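# Load board in test press, lock, and get PASS

## Task

Pick up a circuit board from the black tray and set it into the nest of the test press so that its bare (component-free) rail faces toward you. Then pull the red handle to clamp the press shut, and push the green TEST button. The goal is met only when the PASS lamp is lit.

## Robot and tools

Robot: two arms. left_arm carries a left hand, the mirror image of the right hand on right_arm. Base poses in the scene frame: left_arm (-0.020, +0.252, +0.040) m, quat_wxyz (+1.000, 0, 0, +0.013); right_arm (-0.040, -0.350, +0.012) m, quat_wxyz (+1.000, 0, 0, +0.026). A camera stand sits behind the arms.

Frames: the scene frame has its origin at table-top height, halfway between the nominal bases; +x reaches out over the table, +z is up, and left_arm is on the +y side (this is unrelated to which side of an image something appears). Fixed cameras and the table use the scene frame. Each arm reports its hand pose, velocities, Hand target and wrist-camera pose in its own base frame, and its offsets run along its own base axes. Rotations turn about the Hand target's position.

Hand point: a spot fixed to the palm, 0.15 m out from the wrist mount along the fingers and 0.05 m in front of the palm. Its +z runs along straight fingers, +y out of the palm, and +x across the palm away from the thumb on the right hand (toward the thumb on the left hand). Straight fingertips extend 0.06 to 0.07 m past the point and lie about 0.06 m behind it along -y. A wrist bracket on the little-finger side can strike objects.

Row layout (one row drives both arms): 28 numbers, each in [-1, 1]. Positions 1-6 are left_arm dx, dy, dz, rx, ry, rz. Positions 7-14 are the left hand: little, ring, middle, index, thumb_bend, thumb_turn, force_limit, speed. Positions 15-28 repeat that same pattern for right_arm and the right hand. Pose numbers are offsets, not poses. They are measured from that arm's Hand target at the start of the action (or move), along the arm's base axes. A value of 1.0 equals 0.6 m or 180 degrees, and rx, ry, rz together form one rotation vector. Every row in an action counts from that same starting target, so sending an offset again moves the arm further. All zeros re-requests the current Hand target. Finger values run from -1 (straight/open) to +1 (curled/closed). For thumb_turn, -1 puts the thumb beside the palm and +1 puts it opposite the fingers. force_limit goes from about 0 N at -1 to 10 N at +1 (15 N for the two thumb motors). speed rises linearly from near zero at -1 to full at +0.48 and stays full above that. To leave a hand unchanged, resend the last eight numbers you actually sent it. If you have not sent it any yet, send its hand_measured six plus hand_force_limit and hand_speed. With the thumb turned in, the hand can grasp objects about 0.035-0.065 m thick, or a handle down to about 0.025 m. For a soft grip, close at speed -0.94 or below. To grip harder, raise force_limit and send a target more closed than hand_measured. To open, send a target more open than hand_measured.

Tools:
- execute_actions(actions, cameras): actions is a list of actions. Each action holds up to 15 rows, one per 1/30 s step; a short list keeps its last row for the remaining steps. Images are returned only when actions is empty or cameras names them (["all"], a list of names, or []).
- move(target, speed, blend, blocking, cameras): target is one 28-number row or a list of up to 15 rows. Every row is an offset from the same starting Hand targets, not from the previous row. speed is in m/s, from 0.002 to 4.3 (default 0.25), given as one value or one per target; turning is capped at twice that in rad/s. blend is a corner radius in m (0 means stop at each target). blocking=false returns early while the motion continues. Paths are straight, do not avoid obstacles or the other arm, and stop after 10 s. Hand numbers in the first row are sent at the start; hand numbers in later rows are sent once everything has come to rest at that row.
- wait(seconds 0-10, cameras): lets time pass while the current commands are held.
- stop(cameras): brakes a running move.
- zoom_image(camera, region [x0, y0, x1, y1] in pixels, at most 504 by 504): gives a closer view of the latest image from cam_head_left, cam_head_right, cam_high, cam_left_wrist or cam_right_wrist (each 672x504).
- show_instructions(): shows the reference pages.
- finished_scene(scene): ends the current scene; scene is its number as printed at the end of results. This cannot be undone.

Results: per arm, end_effector_position (m) and end_effector_quat_wxyz in the base frame, Hand target (the base for your next offsets, already clipped), joint positions, velocities, torques, and motor temperatures. Hands report hand_measured, hand_stopped_by (moving, target, force, stalled, fault) and hand_load_n (positive when the finger is pushed open), each in motor order. A grip that slips shows only as hand_load_n dropping toward 0. A move result ends with a move: line giving the outcome (done, off_target, moving, held, fault) and any limits (paced = the pose was clipped, held = steps were withheld). A MOTOR HOT line warns that a motor is close to overheating and the arm may go limp.

Cautions: arms often come to rest 1-3 cm (sometimes 5 cm) short, usually low. If so, send the missing distance as a new offset. Orientation is clipped to within 40 degrees of the current orientation on each step. Do not route paths close to an arm's own base. Never let the hands or arms press or collide with each other. Move slowly near contact, because faster or deeper targets press harder. Do not drop the board or let anything leave the table. Avoid hard strikes on the press, and avoid overloading the fingers. Long stretched-out holds or pushing against something unreachable overheat the motors. After contact, release an arm by commanding its target back past the hand point.

Each tool is called by a JSON object that holds its "name" and its "arguments", one argument or row to a line.

Reference images:

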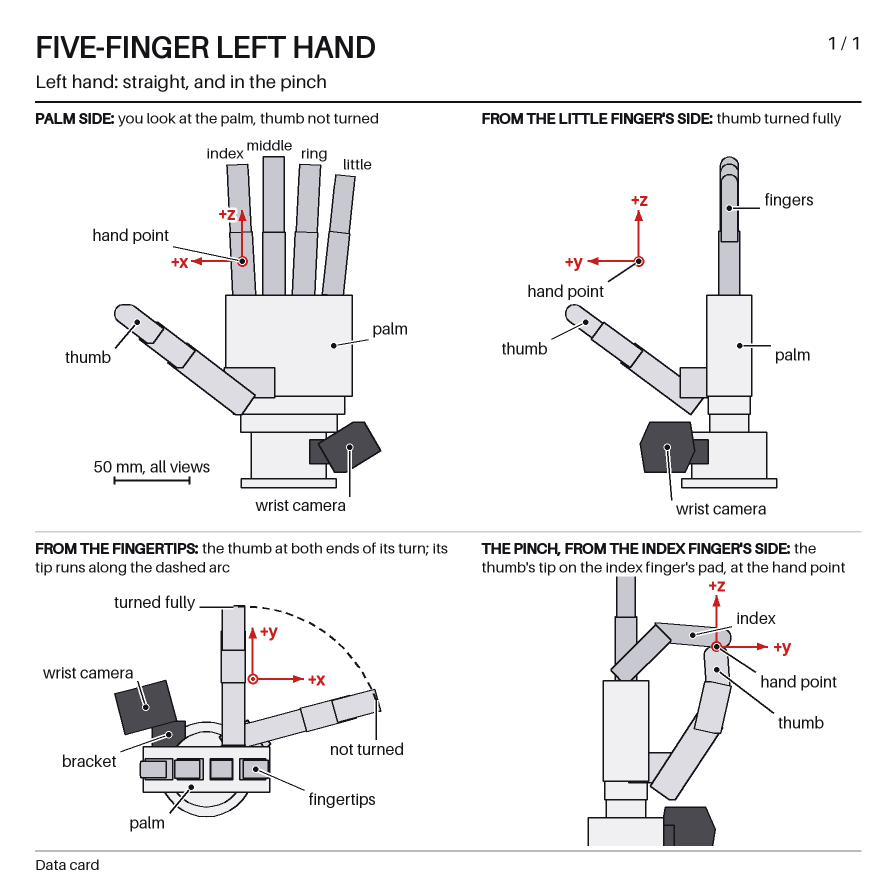

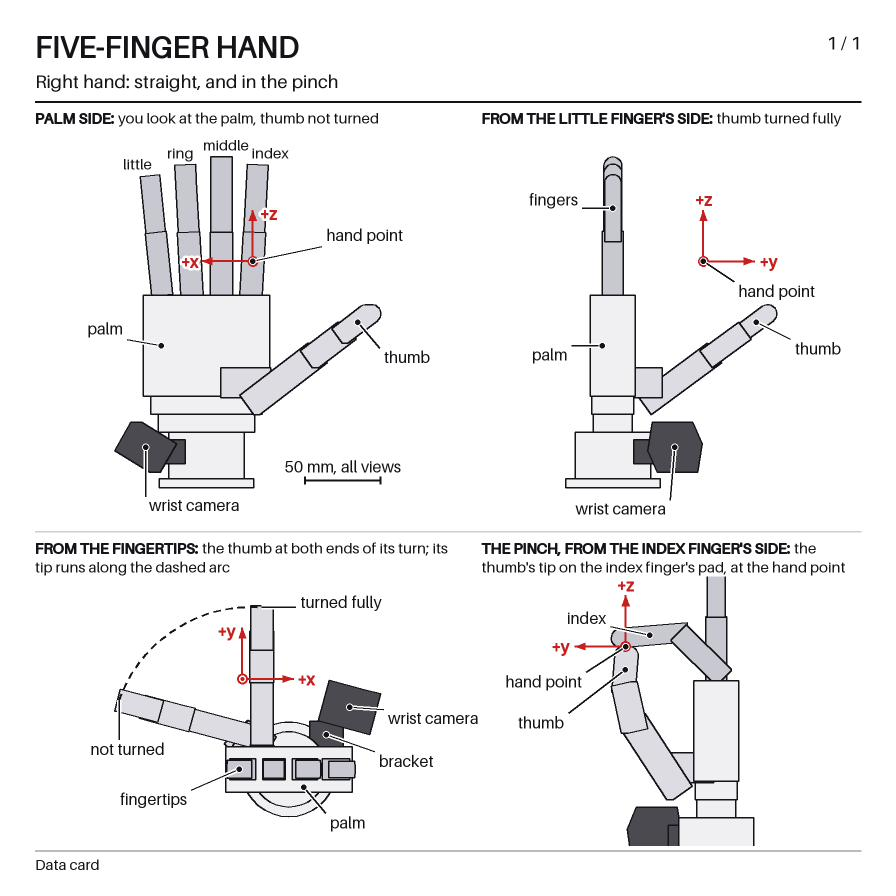

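## Session

{"name": "execute_actions", "arguments": {
  "actions": []
}}

Scene clock: 0.00 s.
left_arm: end_effector_position=(+0.6237, +0.1379, +0.2891) hand_measured=(-1.000, -1.000, -1.000, -1.000, -1.000, -1.000) hand_load_n=(+0.0, +0.0, +0.0, +0.0, +0.0, +0.0) hand_stopped_by=(target, target, target, target, target, target) hand_force_limit=0.00 hand_speed=-0.80 end_effector_quat_wxyz=(+0.026, +0.933, +0.336, +0.123) | right_arm: end_effector_position=(+0.5549, +0.1960, +0.0726) hand_measured=(-1.000, -1.000, -1.000, -1.000, -1.000, -1.000) hand_load_n=(+0.0, -0.5, +0.0, +0.0, +0.0, +0.0) hand_stopped_by=(target, target, target, target, target, target) hand_force_limit=0.00 hand_speed=-0.80 end_effector_quat_wxyz=(-0.419, +0.615, -0.618, +0.255)
Joint positions: left_arm=[0.298 1.709 1.809 -1.423 0.039 -1.969] | right_arm=[0.274 1.588 0.866 0.175 0.032 0.26]
Joint velocities: within noise
Joint torques (N m): no reading
Motor temperatures (°C): left_arm=[28 29 56 29 30 29] | right_arm=[27 33 40 31 30 28]
Heat: left arm: hottest elbow 56 °C; right arm: hottest elbow 40 °C.
Hand target: left_arm +0.6283, +0.1420, +0.3111; +0.026, +0.930, +0.337, +0.144 | right_arm +0.5675, +0.2022, +0.0916; -0.435, +0.609, -0.610, +0.262
camera_calibration:
cam_left_wrist: T_world_to_cam=[[-0.416336, 0.907895, -0.0489017, 0.146075], [0.635036, 0.32886, 0.698985, -0.641563], [0.650686, 0.259959, -0.713463, -0.124567], [0, 0, 0, 1]] pos_world=[0.549286, 0.110746, 0.366712]
cam_right_wrist: T_world_to_cam=[[-0.486015, -0.137418, -0.863079, 0.363008], [-0.642478, 0.72566, 0.246253, 0.194616], [0.592462, 0.674192, -0.44097, -0.313254], [0, 0, 0, 1]] pos_world=[0.487055, 0.119853, 0.127244]

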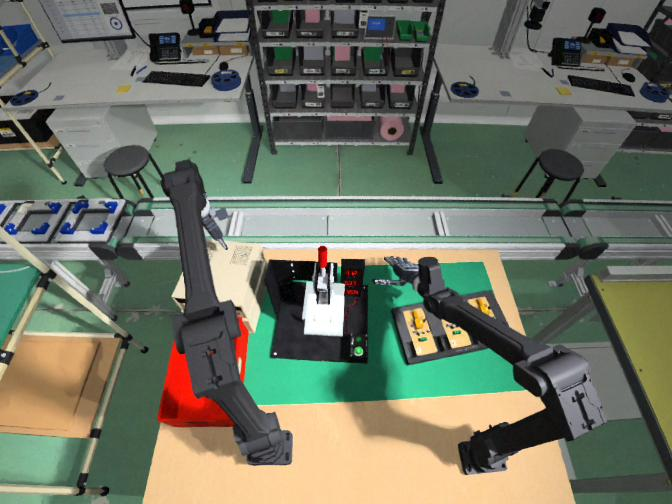

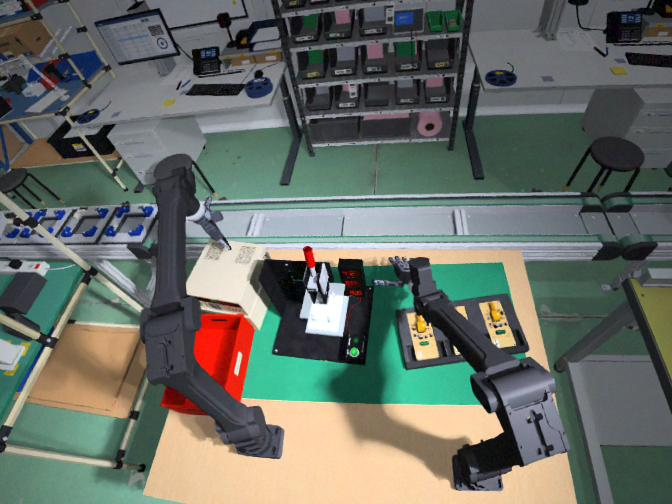

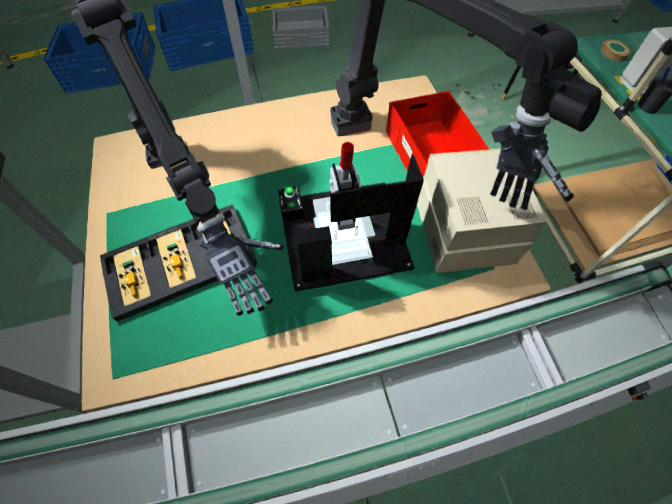

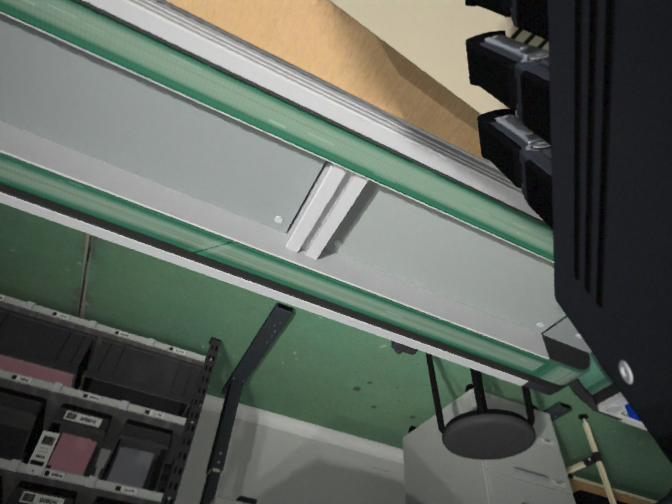

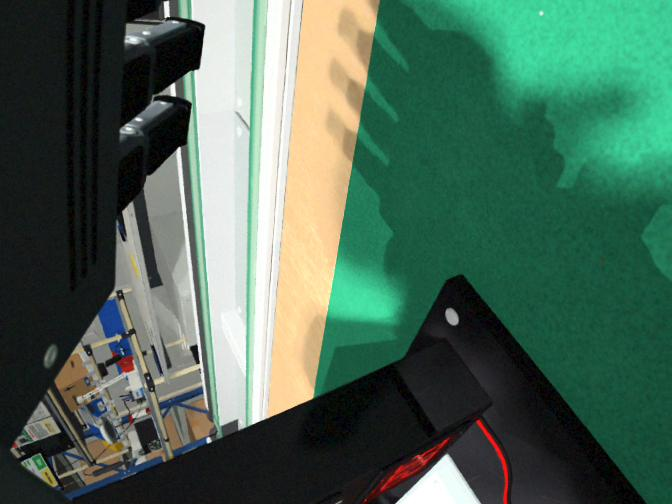

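{"name": "move", "arguments": {
  "target": [
    [-0.2,0.0,0.115,0,0,0,-1,-1,-1,-1,-1,-1,0,0.4, -0.05,0,0.25,0,0,0,-1,-1,-0.4,-0.4,-0.92,1,0,0.2],
    [-0.58,-0.003,0.115,0.02,0.03,-0.17,-1,-1,-1,-1,-1,-1,0,0.4, -0.479,-0.2535,0.214,-0.0765,-0.030,0.4526,-1,-1,-0.4,-0.4,-0.92,1,0,0.2],
    [-0.604,-0.396,-0.052,0.060,0.0846,-0.4946,-1,-1,-1,-1,-1,-1,0,0.4, -0.479,-0.2535,0.214,-0.0765,-0.030,0.4526,-1,-1,-0.4,-0.4,-0.92,1,0,0.2]
  ],
  "speed": 0.3,
  "blend": [0.03,0.03,0],
  "cameras": ["all"]
}}

Scene clock: 31.17 s.
left_arm: end_effector_position=(+0.2679, -0.0966, +0.2772) hand_measured=(-1.000, -1.000, -1.000, -1.000, -1.000, -1.000) hand_load_n=(+0.0, +0.0, +0.0, +0.0, +0.0, +0.0) hand_stopped_by=(target, target, target, target, target, target) hand_force_limit=0.00 hand_speed=0.40 end_effector_quat_wxyz=(+0.001, +0.909, -0.417, +0.008) | right_arm: end_effector_position=(+0.2639, +0.0563, +0.2025) hand_measured=(-1.000, -1.000, -0.400, -0.400, -0.920, +1.000) hand_load_n=(+0.0, +0.0, +0.0, +0.0, +0.0, +0.0) hand_stopped_by=(target, target, target, target, target, target) hand_force_limit=0.00 hand_speed=0.20 end_effector_quat_wxyz=(-0.460, +0.887, -0.031, -0.013)
Joint positions: left_arm=[-0.11 1.104 1.225 -1.676 0.007 -0.819] | right_arm=[-0.226 1.214 1.012 -1.668 -0.922 -1.877]
Joint torques (N m): left_arm=[-0.26 -7.12 8.66 -0.03 -0.18 0.14] | right_arm=[1.2 -5.83 11.58 -1.36 -0.36 -0.2]
Motor temperatures (°C): left_arm=[28 31 64 29 30 29] | right_arm=[27 35 45 31 30 28]
Heat: left arm: hottest elbow 64 °C; right arm: hottest elbow 45 °C.
Hand target: left_arm +0.2658, -0.0956, +0.2799; +0.000, +0.907, -0.422, +0.000 | right_arm +0.2801, +0.0501, +0.2200; -0.456, +0.890, -0.014, +0.007
Off the commanded pose: left_arm 0.003 m, 1 deg | right_arm 0.025 m, 3 deg.
joint sent to its limit (left arm) — joint 4 (wrist pitch), lower limit. The joint targets are off in position, not in orientation.
joint sent to its limit (right arm) — joint 4 (wrist pitch), lower limit. The joint targets are off in position, not in orientation.
move: off_target (right_arm)
camera_calibration:
cam_left_wrist: T_world_to_cam=[[0.89939, 0.435877, 0.03331, -0.210617], [0.356476, -0.775388, 0.521246, -0.312936], [0.253027, -0.45693, -0.852756, 0.235322], [0, 0, 0, 1]] pos_world=[0.241438, -0.0433178, 0.370805]
cam_right_wrist: T_world_to_cam=[[0.192617, -0.553302, -0.810405, 0.148117], [-0.841531, -0.517915, 0.15359, 0.218308], [-0.504703, 0.652397, -0.565379, 0.326554], [0, 0, 0, 1]] pos_world=[0.319996, -0.0180242, 0.271131]

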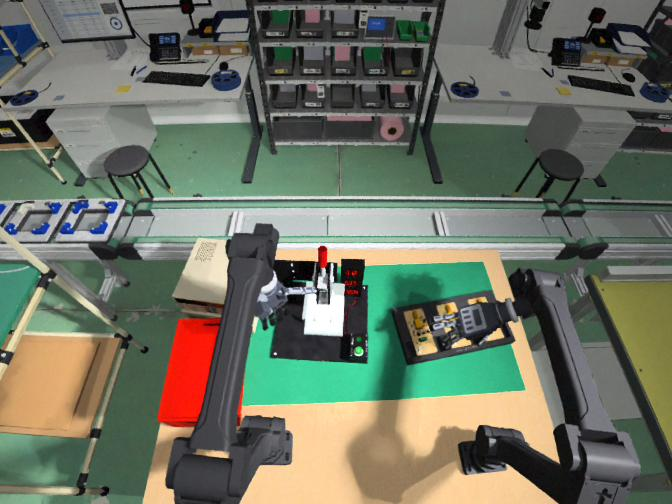

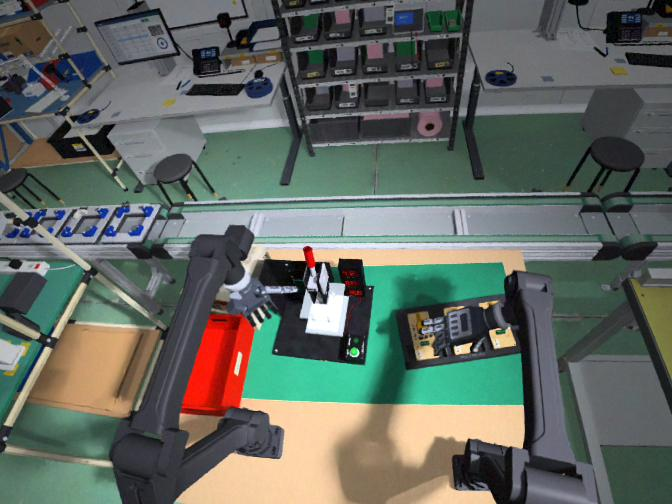

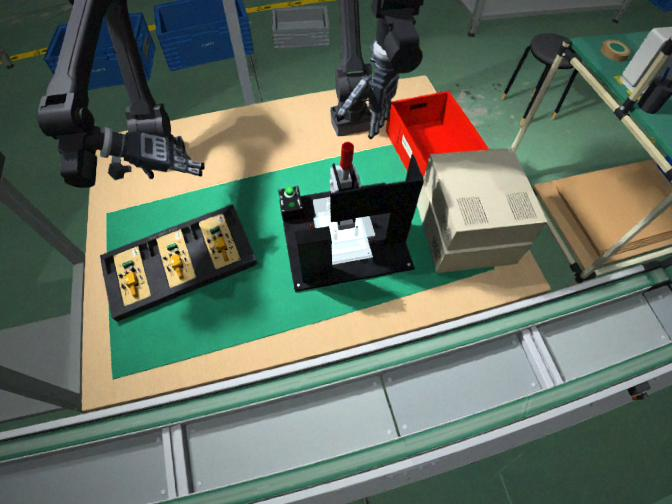

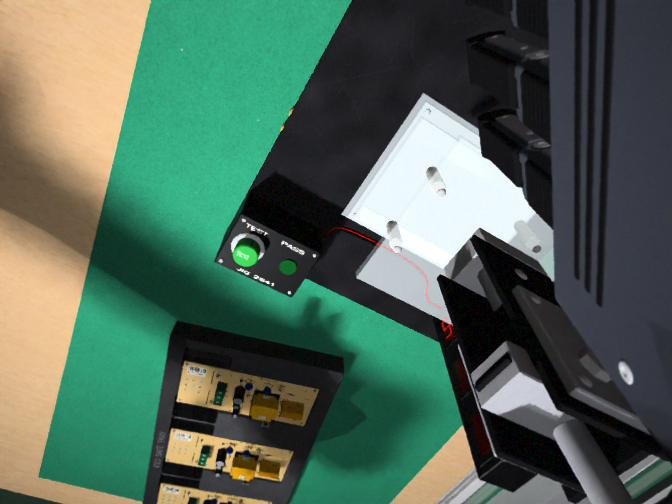

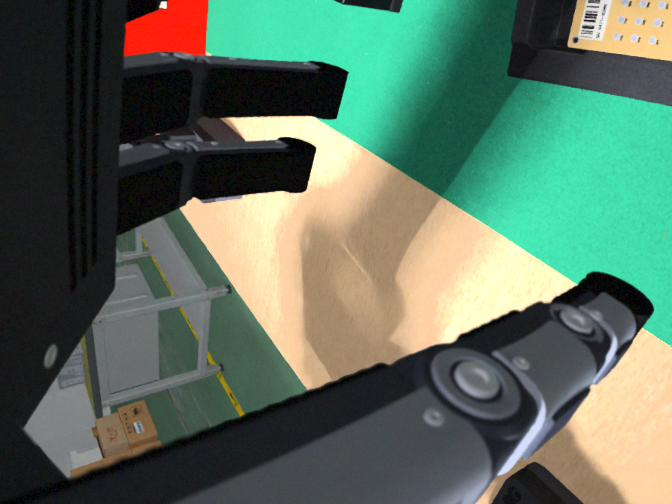

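{"name": "zoom_image", "arguments": {
  "camera": "cam_left_wrist",
  "region": [330, 80, 530, 240]
}}

{"name": "zoom_image", "arguments": {
  "camera": "cam_left_wrist",
  "region": [150, 310, 350, 504]
}}

{"name": "zoom_image", "arguments": {
  "camera": "cam_high",
  "region": [90, 190, 270, 330]
}}

{"name": "zoom_image", "arguments": {
  "camera": "cam_high",
  "region": [300, 180, 400, 280]
}}

Scaled by 2.520.

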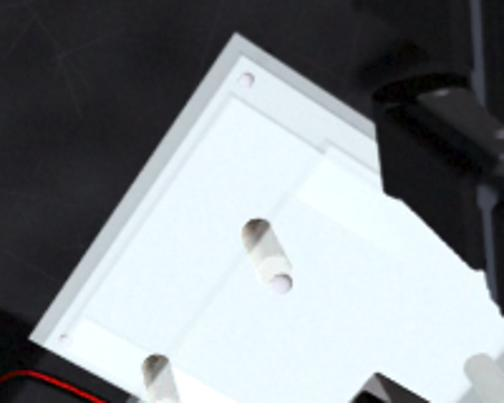

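Scaled by 2.520.

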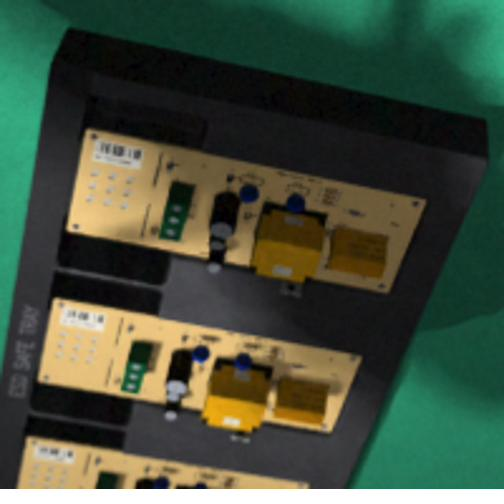

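Scaled by 2.800.

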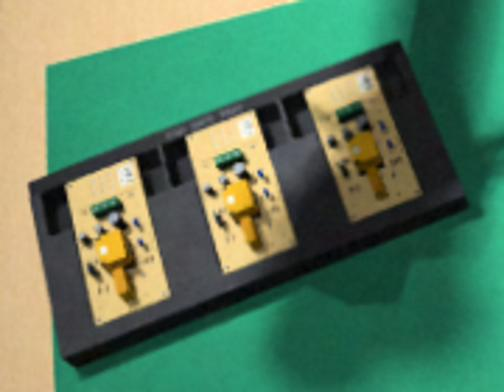

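Scaled by 5.040.

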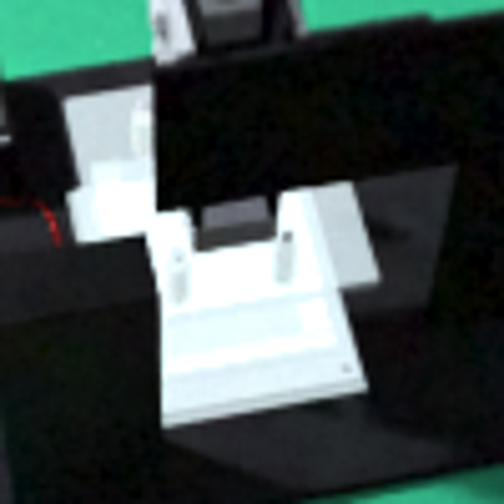

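{"name": "zoom_image", "arguments": {
  "camera": "cam_left_wrist",
  "region": [400, 85, 480, 165]
}}

{"name": "zoom_image", "arguments": {
  "camera": "cam_left_wrist",
  "region": [335, 165, 415, 245]
}}

{"name": "zoom_image", "arguments": {
  "camera": "cam_left_wrist",
  "region": [440, 130, 540, 230]
}}

Scaled by 6.300.

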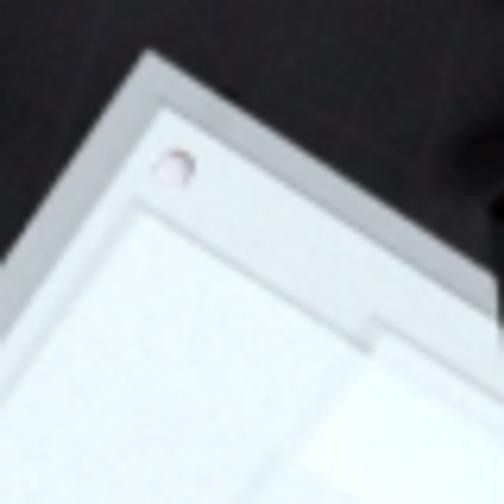

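Scaled by 6.300.

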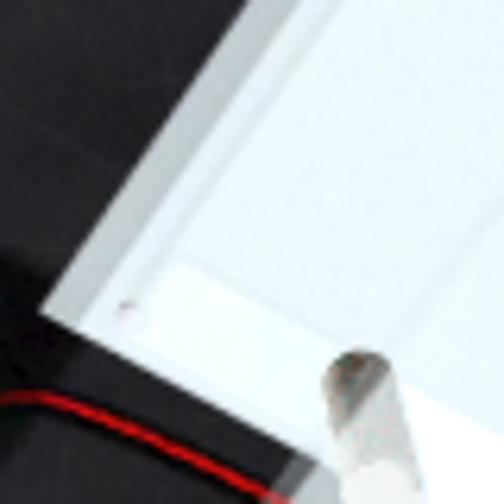

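Scaled by 5.040.

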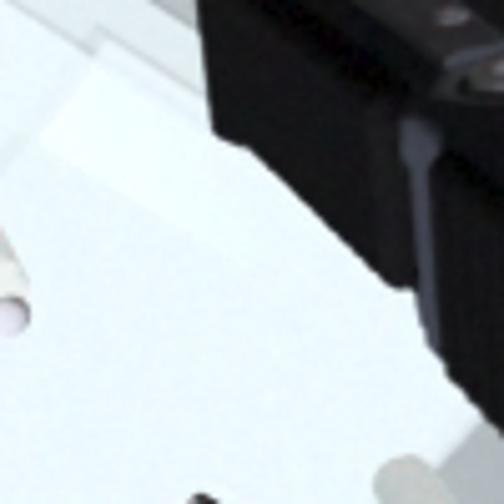

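{"name": "zoom_image", "arguments": {
  "camera": "cam_left_wrist",
  "region": [160, 315, 250, 435]
}}

{"name": "zoom_image", "arguments": {
  "camera": "cam_head_right",
  "region": [390, 285, 530, 375]
}}

Scaled by 4.200.

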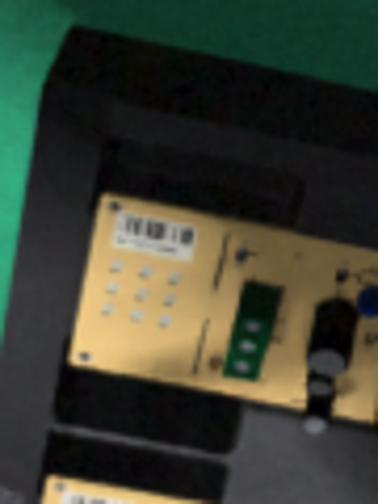

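Scaled by 3.600.

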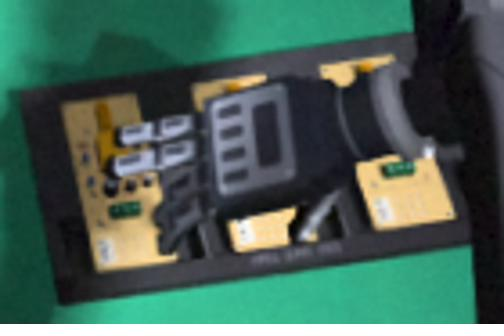

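{"name": "move", "arguments": {
  "target": [0,0,0,0,0,0,-1,-1,-1,-1,-1,-1,0,0.4, 0.083,0.105,-0.225,0,0,0.0432,-1,-1,-0.4,-0.4,-0.92,1,0,0.2],
  "speed": 0.2,
  "cameras": ["cam_left_wrist","cam_right_wrist","cam_high"]
}}

{"name": "zoom_image", "arguments": {
  "camera": "cam_high",
  "region": [130, 150, 270, 290]
}}

Scene clock: 120.73 s.
left_arm: end_effector_position=(+0.2679, -0.0966, +0.2772) hand_measured=(-1.000, -1.000, -1.000, -1.000, -1.000, -1.000) hand_load_n=(+0.0, +0.0, +0.0, +0.0, +0.0, +0.0) hand_stopped_by=(target, target, target, target, target, target) hand_force_limit=0.00 hand_speed=0.40 end_effector_quat_wxyz=(+0.001, +0.909, -0.417, +0.008) | right_arm: end_effector_position=(+0.3269, +0.1101, +0.0824) hand_measured=(-1.000, -1.000, -0.400, -0.400, -0.920, +1.000) hand_load_n=(+0.0, +0.0, +0.0, +0.5, +0.0, +0.0) hand_stopped_by=(target, target, target, target, target, target) hand_force_limit=0.00 hand_speed=0.20 end_effector_quat_wxyz=(-0.454, +0.889, +0.049, -0.028)
Joint positions: left_arm=[-0.11 1.104 1.225 -1.676 0.007 -0.819] | right_arm=[-0.019 1.488 0.949 -1.218 -0.931 -1.793]
Joint torques (N m): left_arm=[-0.21 -7.06 8.64 -0.03 -0.18 0.13] | right_arm=[2.08 -8.82 6.64 0.24 -0.75 0.17]
Motor temperatures (°C): left_arm=[28 30 66 29 30 29] | right_arm=[27 34 57 31 31 28]
Heat: left arm: hottest elbow 66 °C; right arm: hottest elbow 57 °C.
Hand target: left_arm +0.2658, -0.0956, +0.2799; +0.000, +0.907, -0.422, +0.000 | right_arm +0.3299, +0.1131, +0.0850; -0.456, +0.889, +0.047, -0.024
Off the commanded pose: left_arm 0.004 m, 1 deg | right_arm 0.005 m, 1 deg.
joint sent to its limit (left arm) — joint 4 (wrist pitch), lower limit. The joint targets are off in position, not in orientation.
move: done
camera_calibration:
cam_left_wrist: T_world_to_cam=[[0.89939, 0.435877, 0.03331, -0.210617], [0.356476, -0.775388, 0.521246, -0.312936], [0.253027, -0.45693, -0.852756, 0.235322], [0, 0, 0, 1]] pos_world=[0.241438, -0.0433178, 0.370805]
cam_right_wrist: T_world_to_cam=[[0.313717, -0.520671, -0.79403, 0.0238848], [-0.756912, -0.642038, 0.121952, 0.306219], [-0.573294, 0.562752, -0.59552, 0.290172], [0, 0, 0, 1]] pos_world=[0.390641, 0.0457453, 0.154424]
Images, in order (width x height): cam_high 672x504, cam_left_wrist 672x504, cam_right_wrist 672x504.

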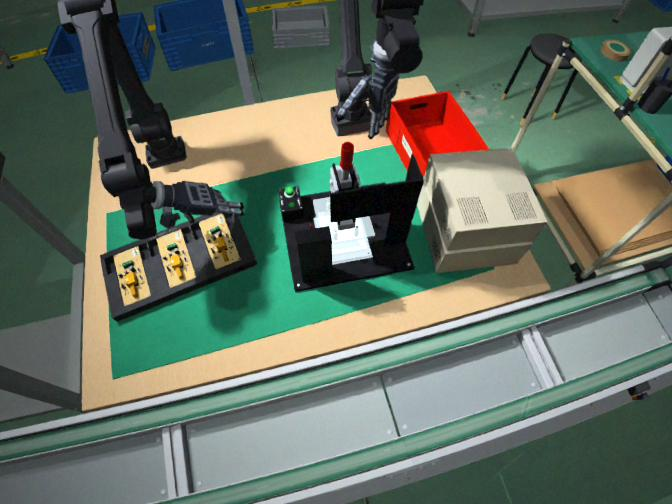

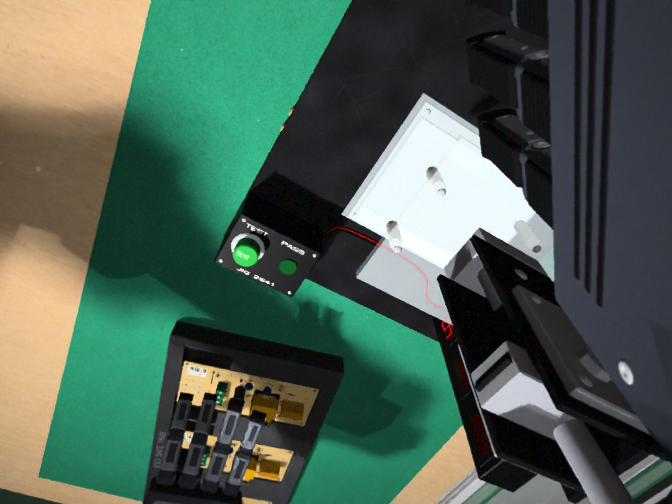

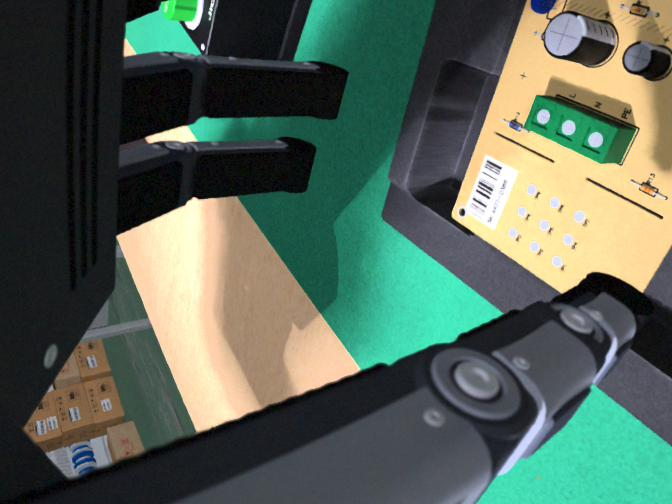

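Scaled by 3.600.

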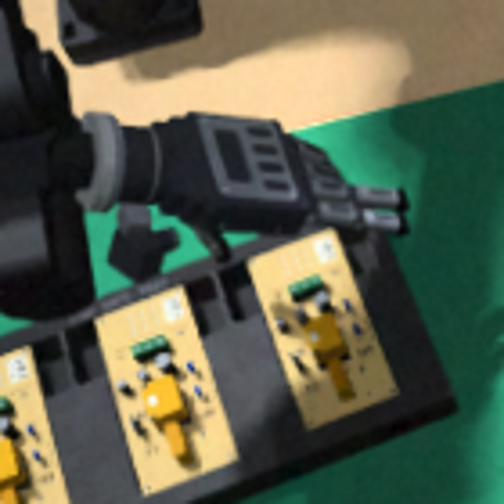

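{"name": "move", "arguments": {
  "target": [0,0,0,0,0,0,-1,-1,-1,-1,-1,-1,0,0.4, -0.0048,0,-0.065,0,0,0,-1,-1,-0.4,-0.4,-0.92,1,0,0.2],
  "speed": 0.1,
  "cameras": ["cam_left_wrist","cam_right_wrist"]
}}

{"name": "zoom_image", "arguments": {
  "camera": "cam_left_wrist",
  "region": [160, 315, 280, 435]
}}

Scene clock: 149.90 s.
left_arm: end_effector_position=(+0.2679, -0.0966, +0.2772) hand_measured=(-1.000, -1.000, -1.000, -1.000, -1.000, -1.000) hand_load_n=(+0.0, +0.0, +0.0, +0.0, +0.0, +0.0) hand_stopped_by=(target, target, target, target, target, target) hand_force_limit=0.00 hand_speed=0.40 end_effector_quat_wxyz=(+0.001, +0.909, -0.417, +0.008) | right_arm: end_effector_position=(+0.3249, +0.1096, +0.0461) hand_measured=(-1.000, -1.000, -0.400, -0.400, -0.920, +1.000) hand_load_n=(+0.0, -0.5, +0.0, +0.0, +0.0, +0.0) hand_stopped_by=(target, target, target, target, target, target) hand_force_limit=0.00 hand_speed=0.20 end_effector_quat_wxyz=(-0.454, +0.889, +0.050, -0.024)
Joint positions: left_arm=[-0.11 1.104 1.225 -1.676 0.007 -0.819] | right_arm=[-0.021 1.536 0.891 -1.102 -0.931 -1.793]
Joint torques (N m): left_arm=[-0.15 -7.06 8.66 -0.03 -0.18 0.14] | right_arm=[2.2 -8.94 6.16 0.1 -0.73 0.21]
Motor temperatures (°C): left_arm=[28 30 66 29 30 29] | right_arm=[27 34 54 31 32 28]
Heat: left arm: hottest elbow 66 °C; right arm: hottest elbow 54 °C.
Hand target: left_arm +0.2658, -0.0956, +0.2799; +0.000, +0.907, -0.422, +0.000 | right_arm +0.3270, +0.1131, +0.0460; -0.455, +0.889, +0.047, -0.024
Off the commanded pose: left_arm 0.004 m, 1 deg | right_arm 0.004 m, 0 deg.
joint sent to its limit (left arm) — joint 4 (wrist pitch), lower limit. The joint targets are off in position, not in orientation.
move: done
camera_calibration:
cam_left_wrist: T_world_to_cam=[[0.89939, 0.435877, 0.03331, -0.210617], [0.356476, -0.775388, 0.521246, -0.312936], [0.253027, -0.45693, -0.852756, 0.235322], [0, 0, 0, 1]] pos_world=[0.241438, -0.0433178, 0.370805]
cam_right_wrist: T_world_to_cam=[[0.320278, -0.521282, -0.791004, -0.00673405], [-0.759011, -0.640841, 0.114998, 0.309775], [-0.566854, 0.56355, -0.600906, 0.26575], [0, 0, 0, 1]] pos_world=[0.387921, 0.0452429, 0.118741]
Images, in order (width x height): cam_left_wrist 672x504, cam_right_wrist 672x504.

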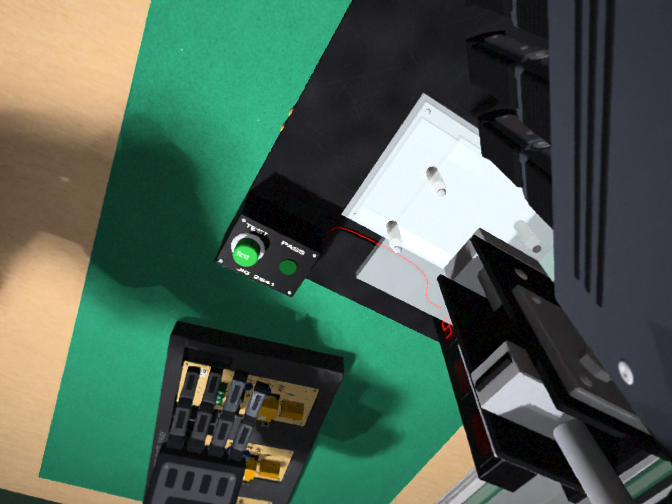

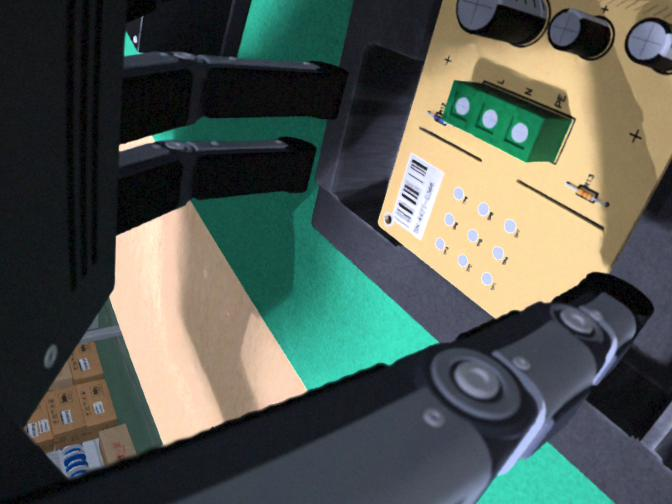

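Scaled by 4.200.

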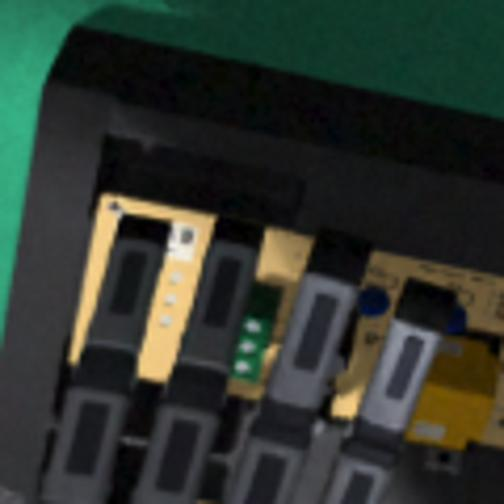

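{"name": "move", "arguments": {
  "target": [0,0,0,0,0,0,-1,-1,-1,-1,-1,-1,0,0.4, 0,0,-0.046,0,0,0,-1,-1,-0.4,-0.4,-0.92,1,0,0.2],
  "speed": 0.06,
  "cameras": ["cam_left_wrist","cam_right_wrist"]
}}

{"name": "zoom_image", "arguments": {
  "camera": "cam_left_wrist",
  "region": [160, 315, 280, 435]
}}

Scene clock: 162.03 s.
left_arm: end_effector_position=(+0.2679, -0.0966, +0.2772) hand_measured=(-1.000, -1.000, -1.000, -1.000, -1.000, -1.000) hand_load_n=(+0.0, +0.0, +0.0, +0.0, +0.0, +0.0) hand_stopped_by=(target, target, target, target, target, target) hand_force_limit=0.00 hand_speed=0.40 end_effector_quat_wxyz=(+0.001, +0.909, -0.417, +0.008) | right_arm: end_effector_position=(+0.3253, +0.1096, +0.0192) hand_measured=(-1.000, -1.000, -0.400, -0.400, -0.920, +1.000) hand_load_n=(+0.0, +0.0, +0.0, -0.5, +0.0, +0.0) hand_stopped_by=(target, target, target, target, target, target) hand_force_limit=0.00 hand_speed=0.20 end_effector_quat_wxyz=(-0.454, +0.889, +0.051, -0.023)
Joint positions: left_arm=[-0.11 1.104 1.225 -1.676 0.007 -0.819] | right_arm=[-0.021 1.586 0.862 -1.021 -0.931 -1.793]
Joint torques (N m): left_arm=[-0.15 -7.06 8.65 -0.03 -0.18 0.14] | right_arm=[2.49 -8.53 5.46 0.14 -0.74 0.19]
Motor temperatures (°C): left_arm=[28 30 66 29 30 29] | right_arm=[27 34 52 31 32 28]
Heat: left arm: hottest elbow 66 °C; right arm: hottest elbow 52 °C.
Hand target: left_arm +0.2658, -0.0956, +0.2799; +0.000, +0.907, -0.422, +0.000 | right_arm +0.3270, +0.1131, +0.0184; -0.455, +0.889, +0.047, -0.024
Off the commanded pose: left_arm 0.004 m, 1 deg | right_arm 0.004 m, 1 deg.
joint sent to its limit (left arm) — joint 4 (wrist pitch), lower limit. The joint targets are off in position, not in orientation.
move: done
camera_calibration:
cam_left_wrist: T_world_to_cam=[[0.89939, 0.435877, 0.03331, -0.210617], [0.356476, -0.775388, 0.521246, -0.312936], [0.253027, -0.45693, -0.852756, 0.235322], [0, 0, 0, 1]] pos_world=[0.241438, -0.0433178, 0.370805]
cam_right_wrist: T_world_to_cam=[[0.321762, -0.521304, -0.790387, -0.0287039], [-0.759225, -0.640839, 0.113593, 0.313229], [-0.565727, 0.563532, -0.601984, 0.249362], [0, 0, 0, 1]] pos_world=[0.388118, 0.045243, 0.091844]
Images, in order (width x height): cam_left_wrist 672x504, cam_right_wrist 672x504.

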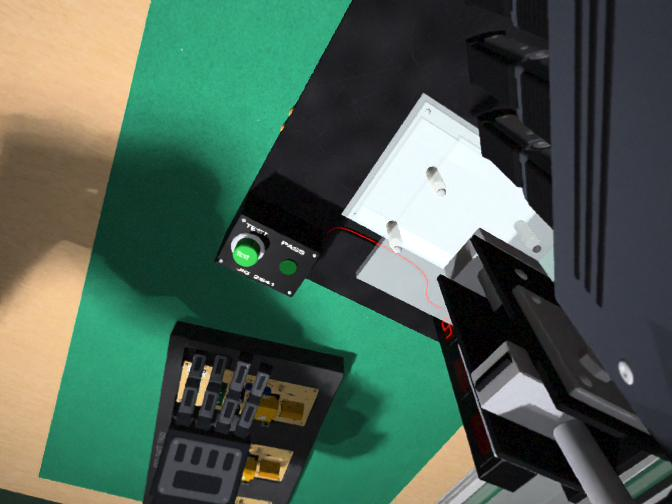

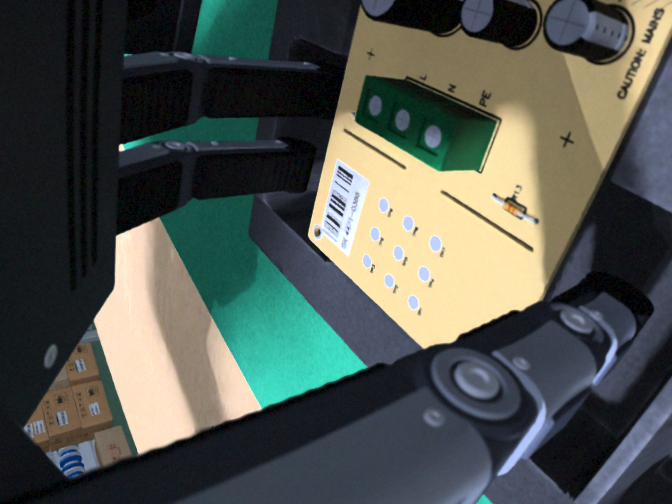

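Scaled by 4.200.

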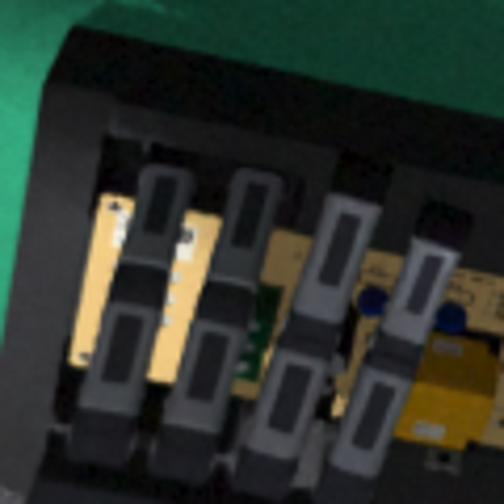

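{"name": "move", "arguments": {
  "target": [0,0,0,0,0,0,-1,-1,-1,-1,-1,-1,0,0.4, 0,0,-0.007,0,0,0,-1,-1,-0.4,-0.4,-0.92,1,0,0.2],
  "speed": 0.05
}}

{"name": "move", "arguments": {
  "target": [0,0,0,0,0,0,-1,-1,-1,-1,-1,-1,0,0.4, 0,0,0,0,0,0,-1,-1,0.05,0.05,-0.88,1,0,-0.85],
  "speed": 0.05,
  "cameras": ["cam_left_wrist","cam_right_wrist"]
}}

Scene clock: 171.47 s.
left_arm: end_effector_position=(+0.2679, -0.0966, +0.2772) hand_measured=(-1.000, -1.000, -1.000, -1.000, -1.000, -1.000) hand_load_n=(+0.0, +0.0, +0.0, +0.0, -0.5, +0.0) hand_stopped_by=(target, target, target, target, target, target) hand_force_limit=0.00 hand_speed=0.40 end_effector_quat_wxyz=(+0.001, +0.909, -0.417, +0.008) | right_arm: end_effector_position=(+0.3279, +0.1096, +0.0175) hand_measured=(-1.000, -1.000, -0.400, -0.400, -0.920, +1.000) hand_load_n=(+0.0, +0.0, +0.0, +0.0, +0.0, +0.0) hand_stopped_by=(target, target, target, target, target, target) hand_force_limit=0.00 hand_speed=0.20 end_effector_quat_wxyz=(-0.453, +0.890, +0.053, -0.019)
Joint positions: left_arm=[-0.11 1.104 1.225 -1.676 0.007 -0.819] | right_arm=[-0.021 1.589 0.862 -1.009 -0.931 -1.793]
Joint torques (N m): left_arm=[-0.15 -7.12 8.65 -0.03 -0.19 0.14] | right_arm=[2.08 -8.53 5.12 0.1 -0.74 0.19]
Motor temperatures (°C): left_arm=[28 30 66 29 30 29] | right_arm=[27 34 50 31 32 28]
Heat: left arm: hottest elbow 66 °C; right arm: hottest elbow 50 °C.
Hand target: left_arm +0.2658, -0.0956, +0.2799; +0.000, +0.907, -0.422, +0.000 | right_arm +0.3270, +0.1131, +0.0142; -0.455, +0.889, +0.047, -0.024
Off the commanded pose: left_arm 0.004 m, 1 deg | right_arm 0.005 m, 1 deg.
joint sent to its limit (left arm) — joint 4 (wrist pitch), lower limit. The joint targets are off in position, not in orientation.
move: done

Scene clock: 172.50 s.
left_arm: end_effector_position=(+0.2679, -0.0966, +0.2772) hand_measured=(-1.000, -1.000, -1.000, -1.000, -1.000, -1.000) hand_load_n=(+0.0, +0.0, +0.0, +0.0, +0.0, +0.0) hand_stopped_by=(target, target, target, target, target, target) hand_force_limit=0.00 hand_speed=0.40 end_effector_quat_wxyz=(+0.001, +0.909, -0.417, +0.008) | right_arm: end_effector_position=(+0.3277, +0.1125, +0.0182) hand_measured=(-1.000, -1.000, -0.222, -0.208, -0.882, +1.000) hand_load_n=(+0.0, +0.0, +5.5, +6.0, +12.5, +0.5) hand_stopped_by=(target, target, force, force, target, target) hand_force_limit=0.00 hand_speed=-0.85 end_effector_quat_wxyz=(-0.454, +0.889, +0.056, -0.020)
Joint positions: left_arm=[-0.11 1.104 1.225 -1.676 0.007 -0.819] | right_arm=[-0.013 1.589 0.863 -1.009 -0.934 -1.792]
Joint torques (N m): left_arm=[-0.21 -7.06 8.66 -0.02 -0.18 0.14] | right_arm=[2.2 -8.18 5.42 0.16 -0.66 0.22]
Motor temperatures (°C): left_arm=[28 30 66 29 30 29] | right_arm=[27 34 50 31 32 28]
Heat: left arm: hottest elbow 66 °C; right arm: hottest elbow 50 °C.
Hand target: left_arm +0.2658, -0.0956, +0.2799; +0.000, +0.907, -0.422, +0.000 | right_arm +0.3270, +0.1131, +0.0141; -0.455, +0.889, +0.047, -0.024
Off the commanded pose: left_arm 0.004 m, 1 deg | right_arm 0.004 m, 1 deg.
joint sent to its limit (left arm) — joint 4 (wrist pitch), lower limit. The joint targets are off in position, not in orientation.
move: done
camera_calibration:
cam_left_wrist: T_world_to_cam=[[0.89939, 0.435877, 0.03331, -0.210617], [0.356476, -0.775388, 0.521246, -0.312936], [0.253027, -0.45693, -0.852756, 0.235322], [0, 0, 0, 1]] pos_world=[0.241438, -0.0433178, 0.370805]
cam_right_wrist: T_world_to_cam=[[0.33289, -0.51731, -0.7884, -0.0328941], [-0.756098, -0.646038, 0.104648, 0.31679], [-0.563472, 0.561272, -0.606196, 0.248172], [0, 0, 0, 1]] pos_world=[0.390313, 0.0483498, 0.0913562]
Images, in order (width x height): cam_left_wrist 672x504, cam_right_wrist 672x504.

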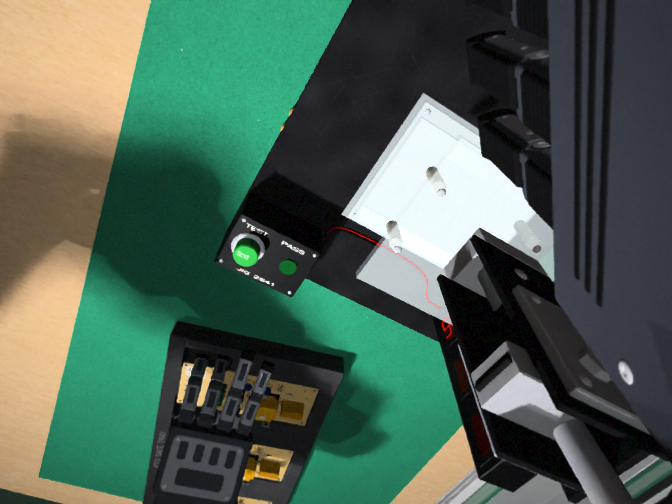

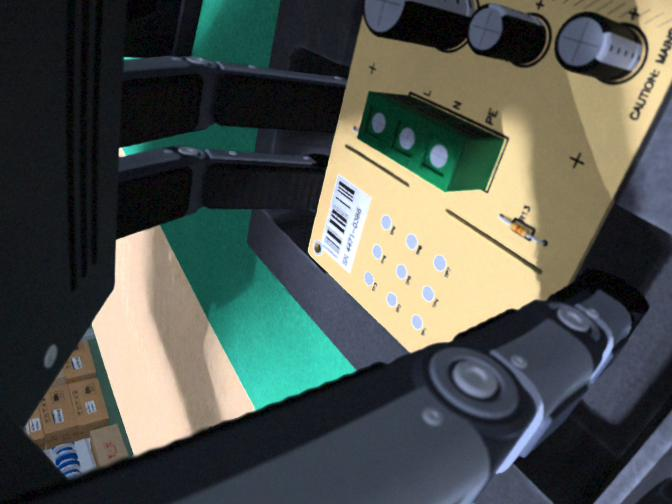

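{"name": "move", "arguments": {
  "target": [0,0,0,0,0,0,-1,-1,-1,-1,-1,-1,0,0.4, 0,0,0,0,0,0,-1,-1,0.05,0.07,-0.88,1,0.3,-0.85],
  "speed": 0.05
}}

{"name": "move", "arguments": {
  "target": [0,0,0,0,0,0,-1,-1,-1,-1,-1,-1,0,0.4, 0.01,0,0.06,0,0,0,-1,-1,0.05,0.07,-0.88,1,0.3,-0.85],
  "speed": 0.06,
  "cameras": ["cam_left_wrist","cam_right_wrist"]
}}

Scene clock: 180.10 s.
left_arm: end_effector_position=(+0.2679, -0.0966, +0.2772) hand_measured=(-1.000, -1.000, -1.000, -1.000, -1.000, -1.000) hand_load_n=(+0.0, +0.0, +0.0, +0.0, +0.0, +0.0) hand_stopped_by=(target, target, target, target, target, target) hand_force_limit=0.00 hand_speed=0.40 end_effector_quat_wxyz=(+0.001, +0.909, -0.417, +0.008) | right_arm: end_effector_position=(+0.3277, +0.1126, +0.0183) hand_measured=(-1.000, -1.000, -0.222, -0.198, -0.882, +1.000) hand_load_n=(+0.0, +0.0, +3.5, +10.5, +15.0, -0.5) hand_stopped_by=(target, target, force, force, target, target) hand_force_limit=0.30 hand_speed=-0.85 end_effector_quat_wxyz=(-0.454, +0.889, +0.056, -0.020)
Joint positions: left_arm=[-0.11 1.104 1.225 -1.676 0.007 -0.819] | right_arm=[-0.013 1.589 0.863 -1.009 -0.935 -1.792]
Joint torques (N m): left_arm=[-0.15 -7.06 8.65 -0.03 -0.18 0.14] | right_arm=[1.9 -8.53 5.33 0.01 -0.61 0.19]
Motor temperatures (°C): left_arm=[28 30 66 29 30 29] | right_arm=[27 34 49 31 32 28]
Heat: left arm: hottest elbow 66 °C; right arm: hottest elbow 49 °C.
Hand target: left_arm +0.2658, -0.0956, +0.2799; +0.000, +0.907, -0.422, +0.000 | right_arm +0.3270, +0.1131, +0.0142; -0.455, +0.889, +0.047, -0.024
Off the commanded pose: left_arm 0.004 m, 1 deg | right_arm 0.004 m, 1 deg.
joint sent to its limit (left arm) — joint 4 (wrist pitch), lower limit. The joint targets are off in position, not in orientation.
move: done

Scene clock: 181.63 s.
left_arm: end_effector_position=(+0.2679, -0.0966, +0.2772) hand_measured=(-1.000, -1.000, -1.000, -1.000, -1.000, -1.000) hand_load_n=(+0.0, +0.0, +0.0, +0.0, +0.0, +0.0) hand_stopped_by=(target, target, target, target, target, target) hand_force_limit=0.00 hand_speed=0.40 end_effector_quat_wxyz=(+0.001, +0.909, -0.417, +0.008) | right_arm: end_effector_position=(+0.3123, +0.1109, +0.0310) hand_measured=(-1.000, -1.000, -0.222, -0.198, -0.882, +1.000) hand_load_n=(+0.0, +0.0, +3.0, +10.0, +15.5, -0.5) hand_stopped_by=(target, target, force, force, target, target) hand_force_limit=0.30 hand_speed=-0.85 end_effector_quat_wxyz=(-0.456, +0.888, +0.041, -0.042)
Joint positions: left_arm=[-0.11 1.104 1.225 -1.676 0.007 -0.819] | right_arm=[-0.019 1.562 0.862 -1.086 -0.935 -1.79]
Joint torques (N m): left_arm=[-0.09 -7.06 8.65 -0.03 -0.18 0.14] | right_arm=[1.67 -10.29 9.16 -1.24 -0.63 0.15]
Motor temperatures (°C): left_arm=[28 30 66 29 30 29] | right_arm=[27 34 49 31 32 28]
Heat: left arm: hottest elbow 66 °C; right arm: hottest elbow 49 °C.
Hand target: left_arm +0.2658, -0.0956, +0.2799; +0.000, +0.907, -0.422, +0.000 | right_arm +0.3330, +0.1131, +0.0502; -0.455, +0.889, +0.047, -0.023
Off the commanded pose: left_arm 0.004 m, 1 deg | right_arm 0.028 m, 2 deg.
joint sent to its limit (left arm) — joint 4 (wrist pitch), lower limit. The joint targets are off in position, not in orientation.
move: off_target (right_arm)
camera_calibration:
cam_left_wrist: T_world_to_cam=[[0.89939, 0.435877, 0.03331, -0.210617], [0.356476, -0.775388, 0.521246, -0.312936], [0.253027, -0.45693, -0.852756, 0.235322], [0, 0, 0, 1]] pos_world=[0.241438, -0.0433178, 0.370805]
cam_right_wrist: T_world_to_cam=[[0.286942, -0.518777, -0.805316, -0.00346944], [-0.754233, -0.640634, 0.14395, 0.300376], [-0.590591, 0.566091, -0.575103, 0.255075], [0, 0, 0, 1]] pos_world=[0.378194, 0.0462351, 0.100661]
Images, in order (width x height): cam_left_wrist 672x504, cam_right_wrist 672x504.

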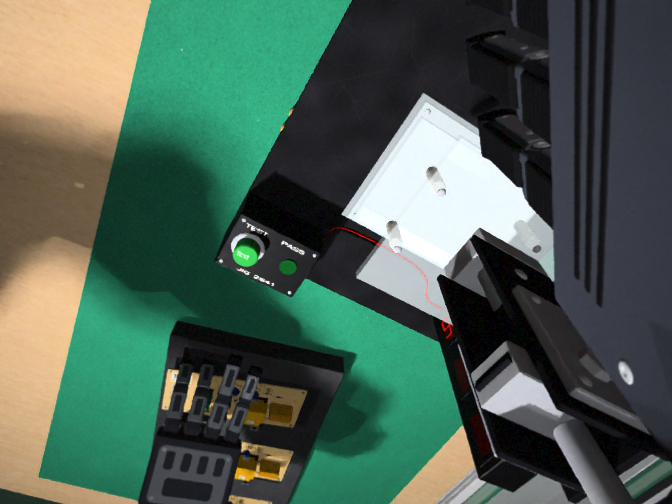

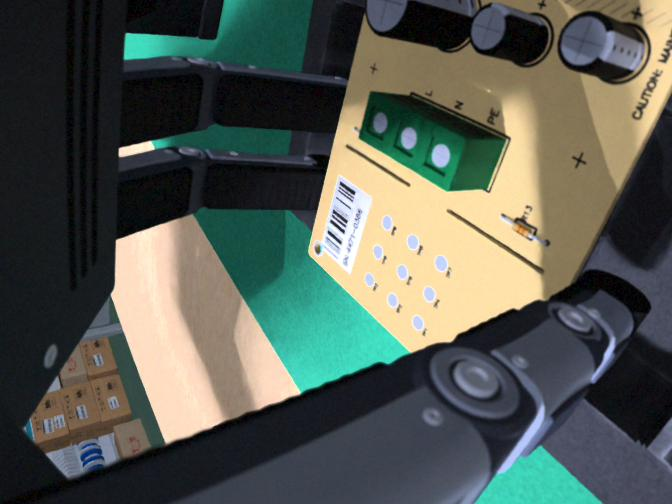

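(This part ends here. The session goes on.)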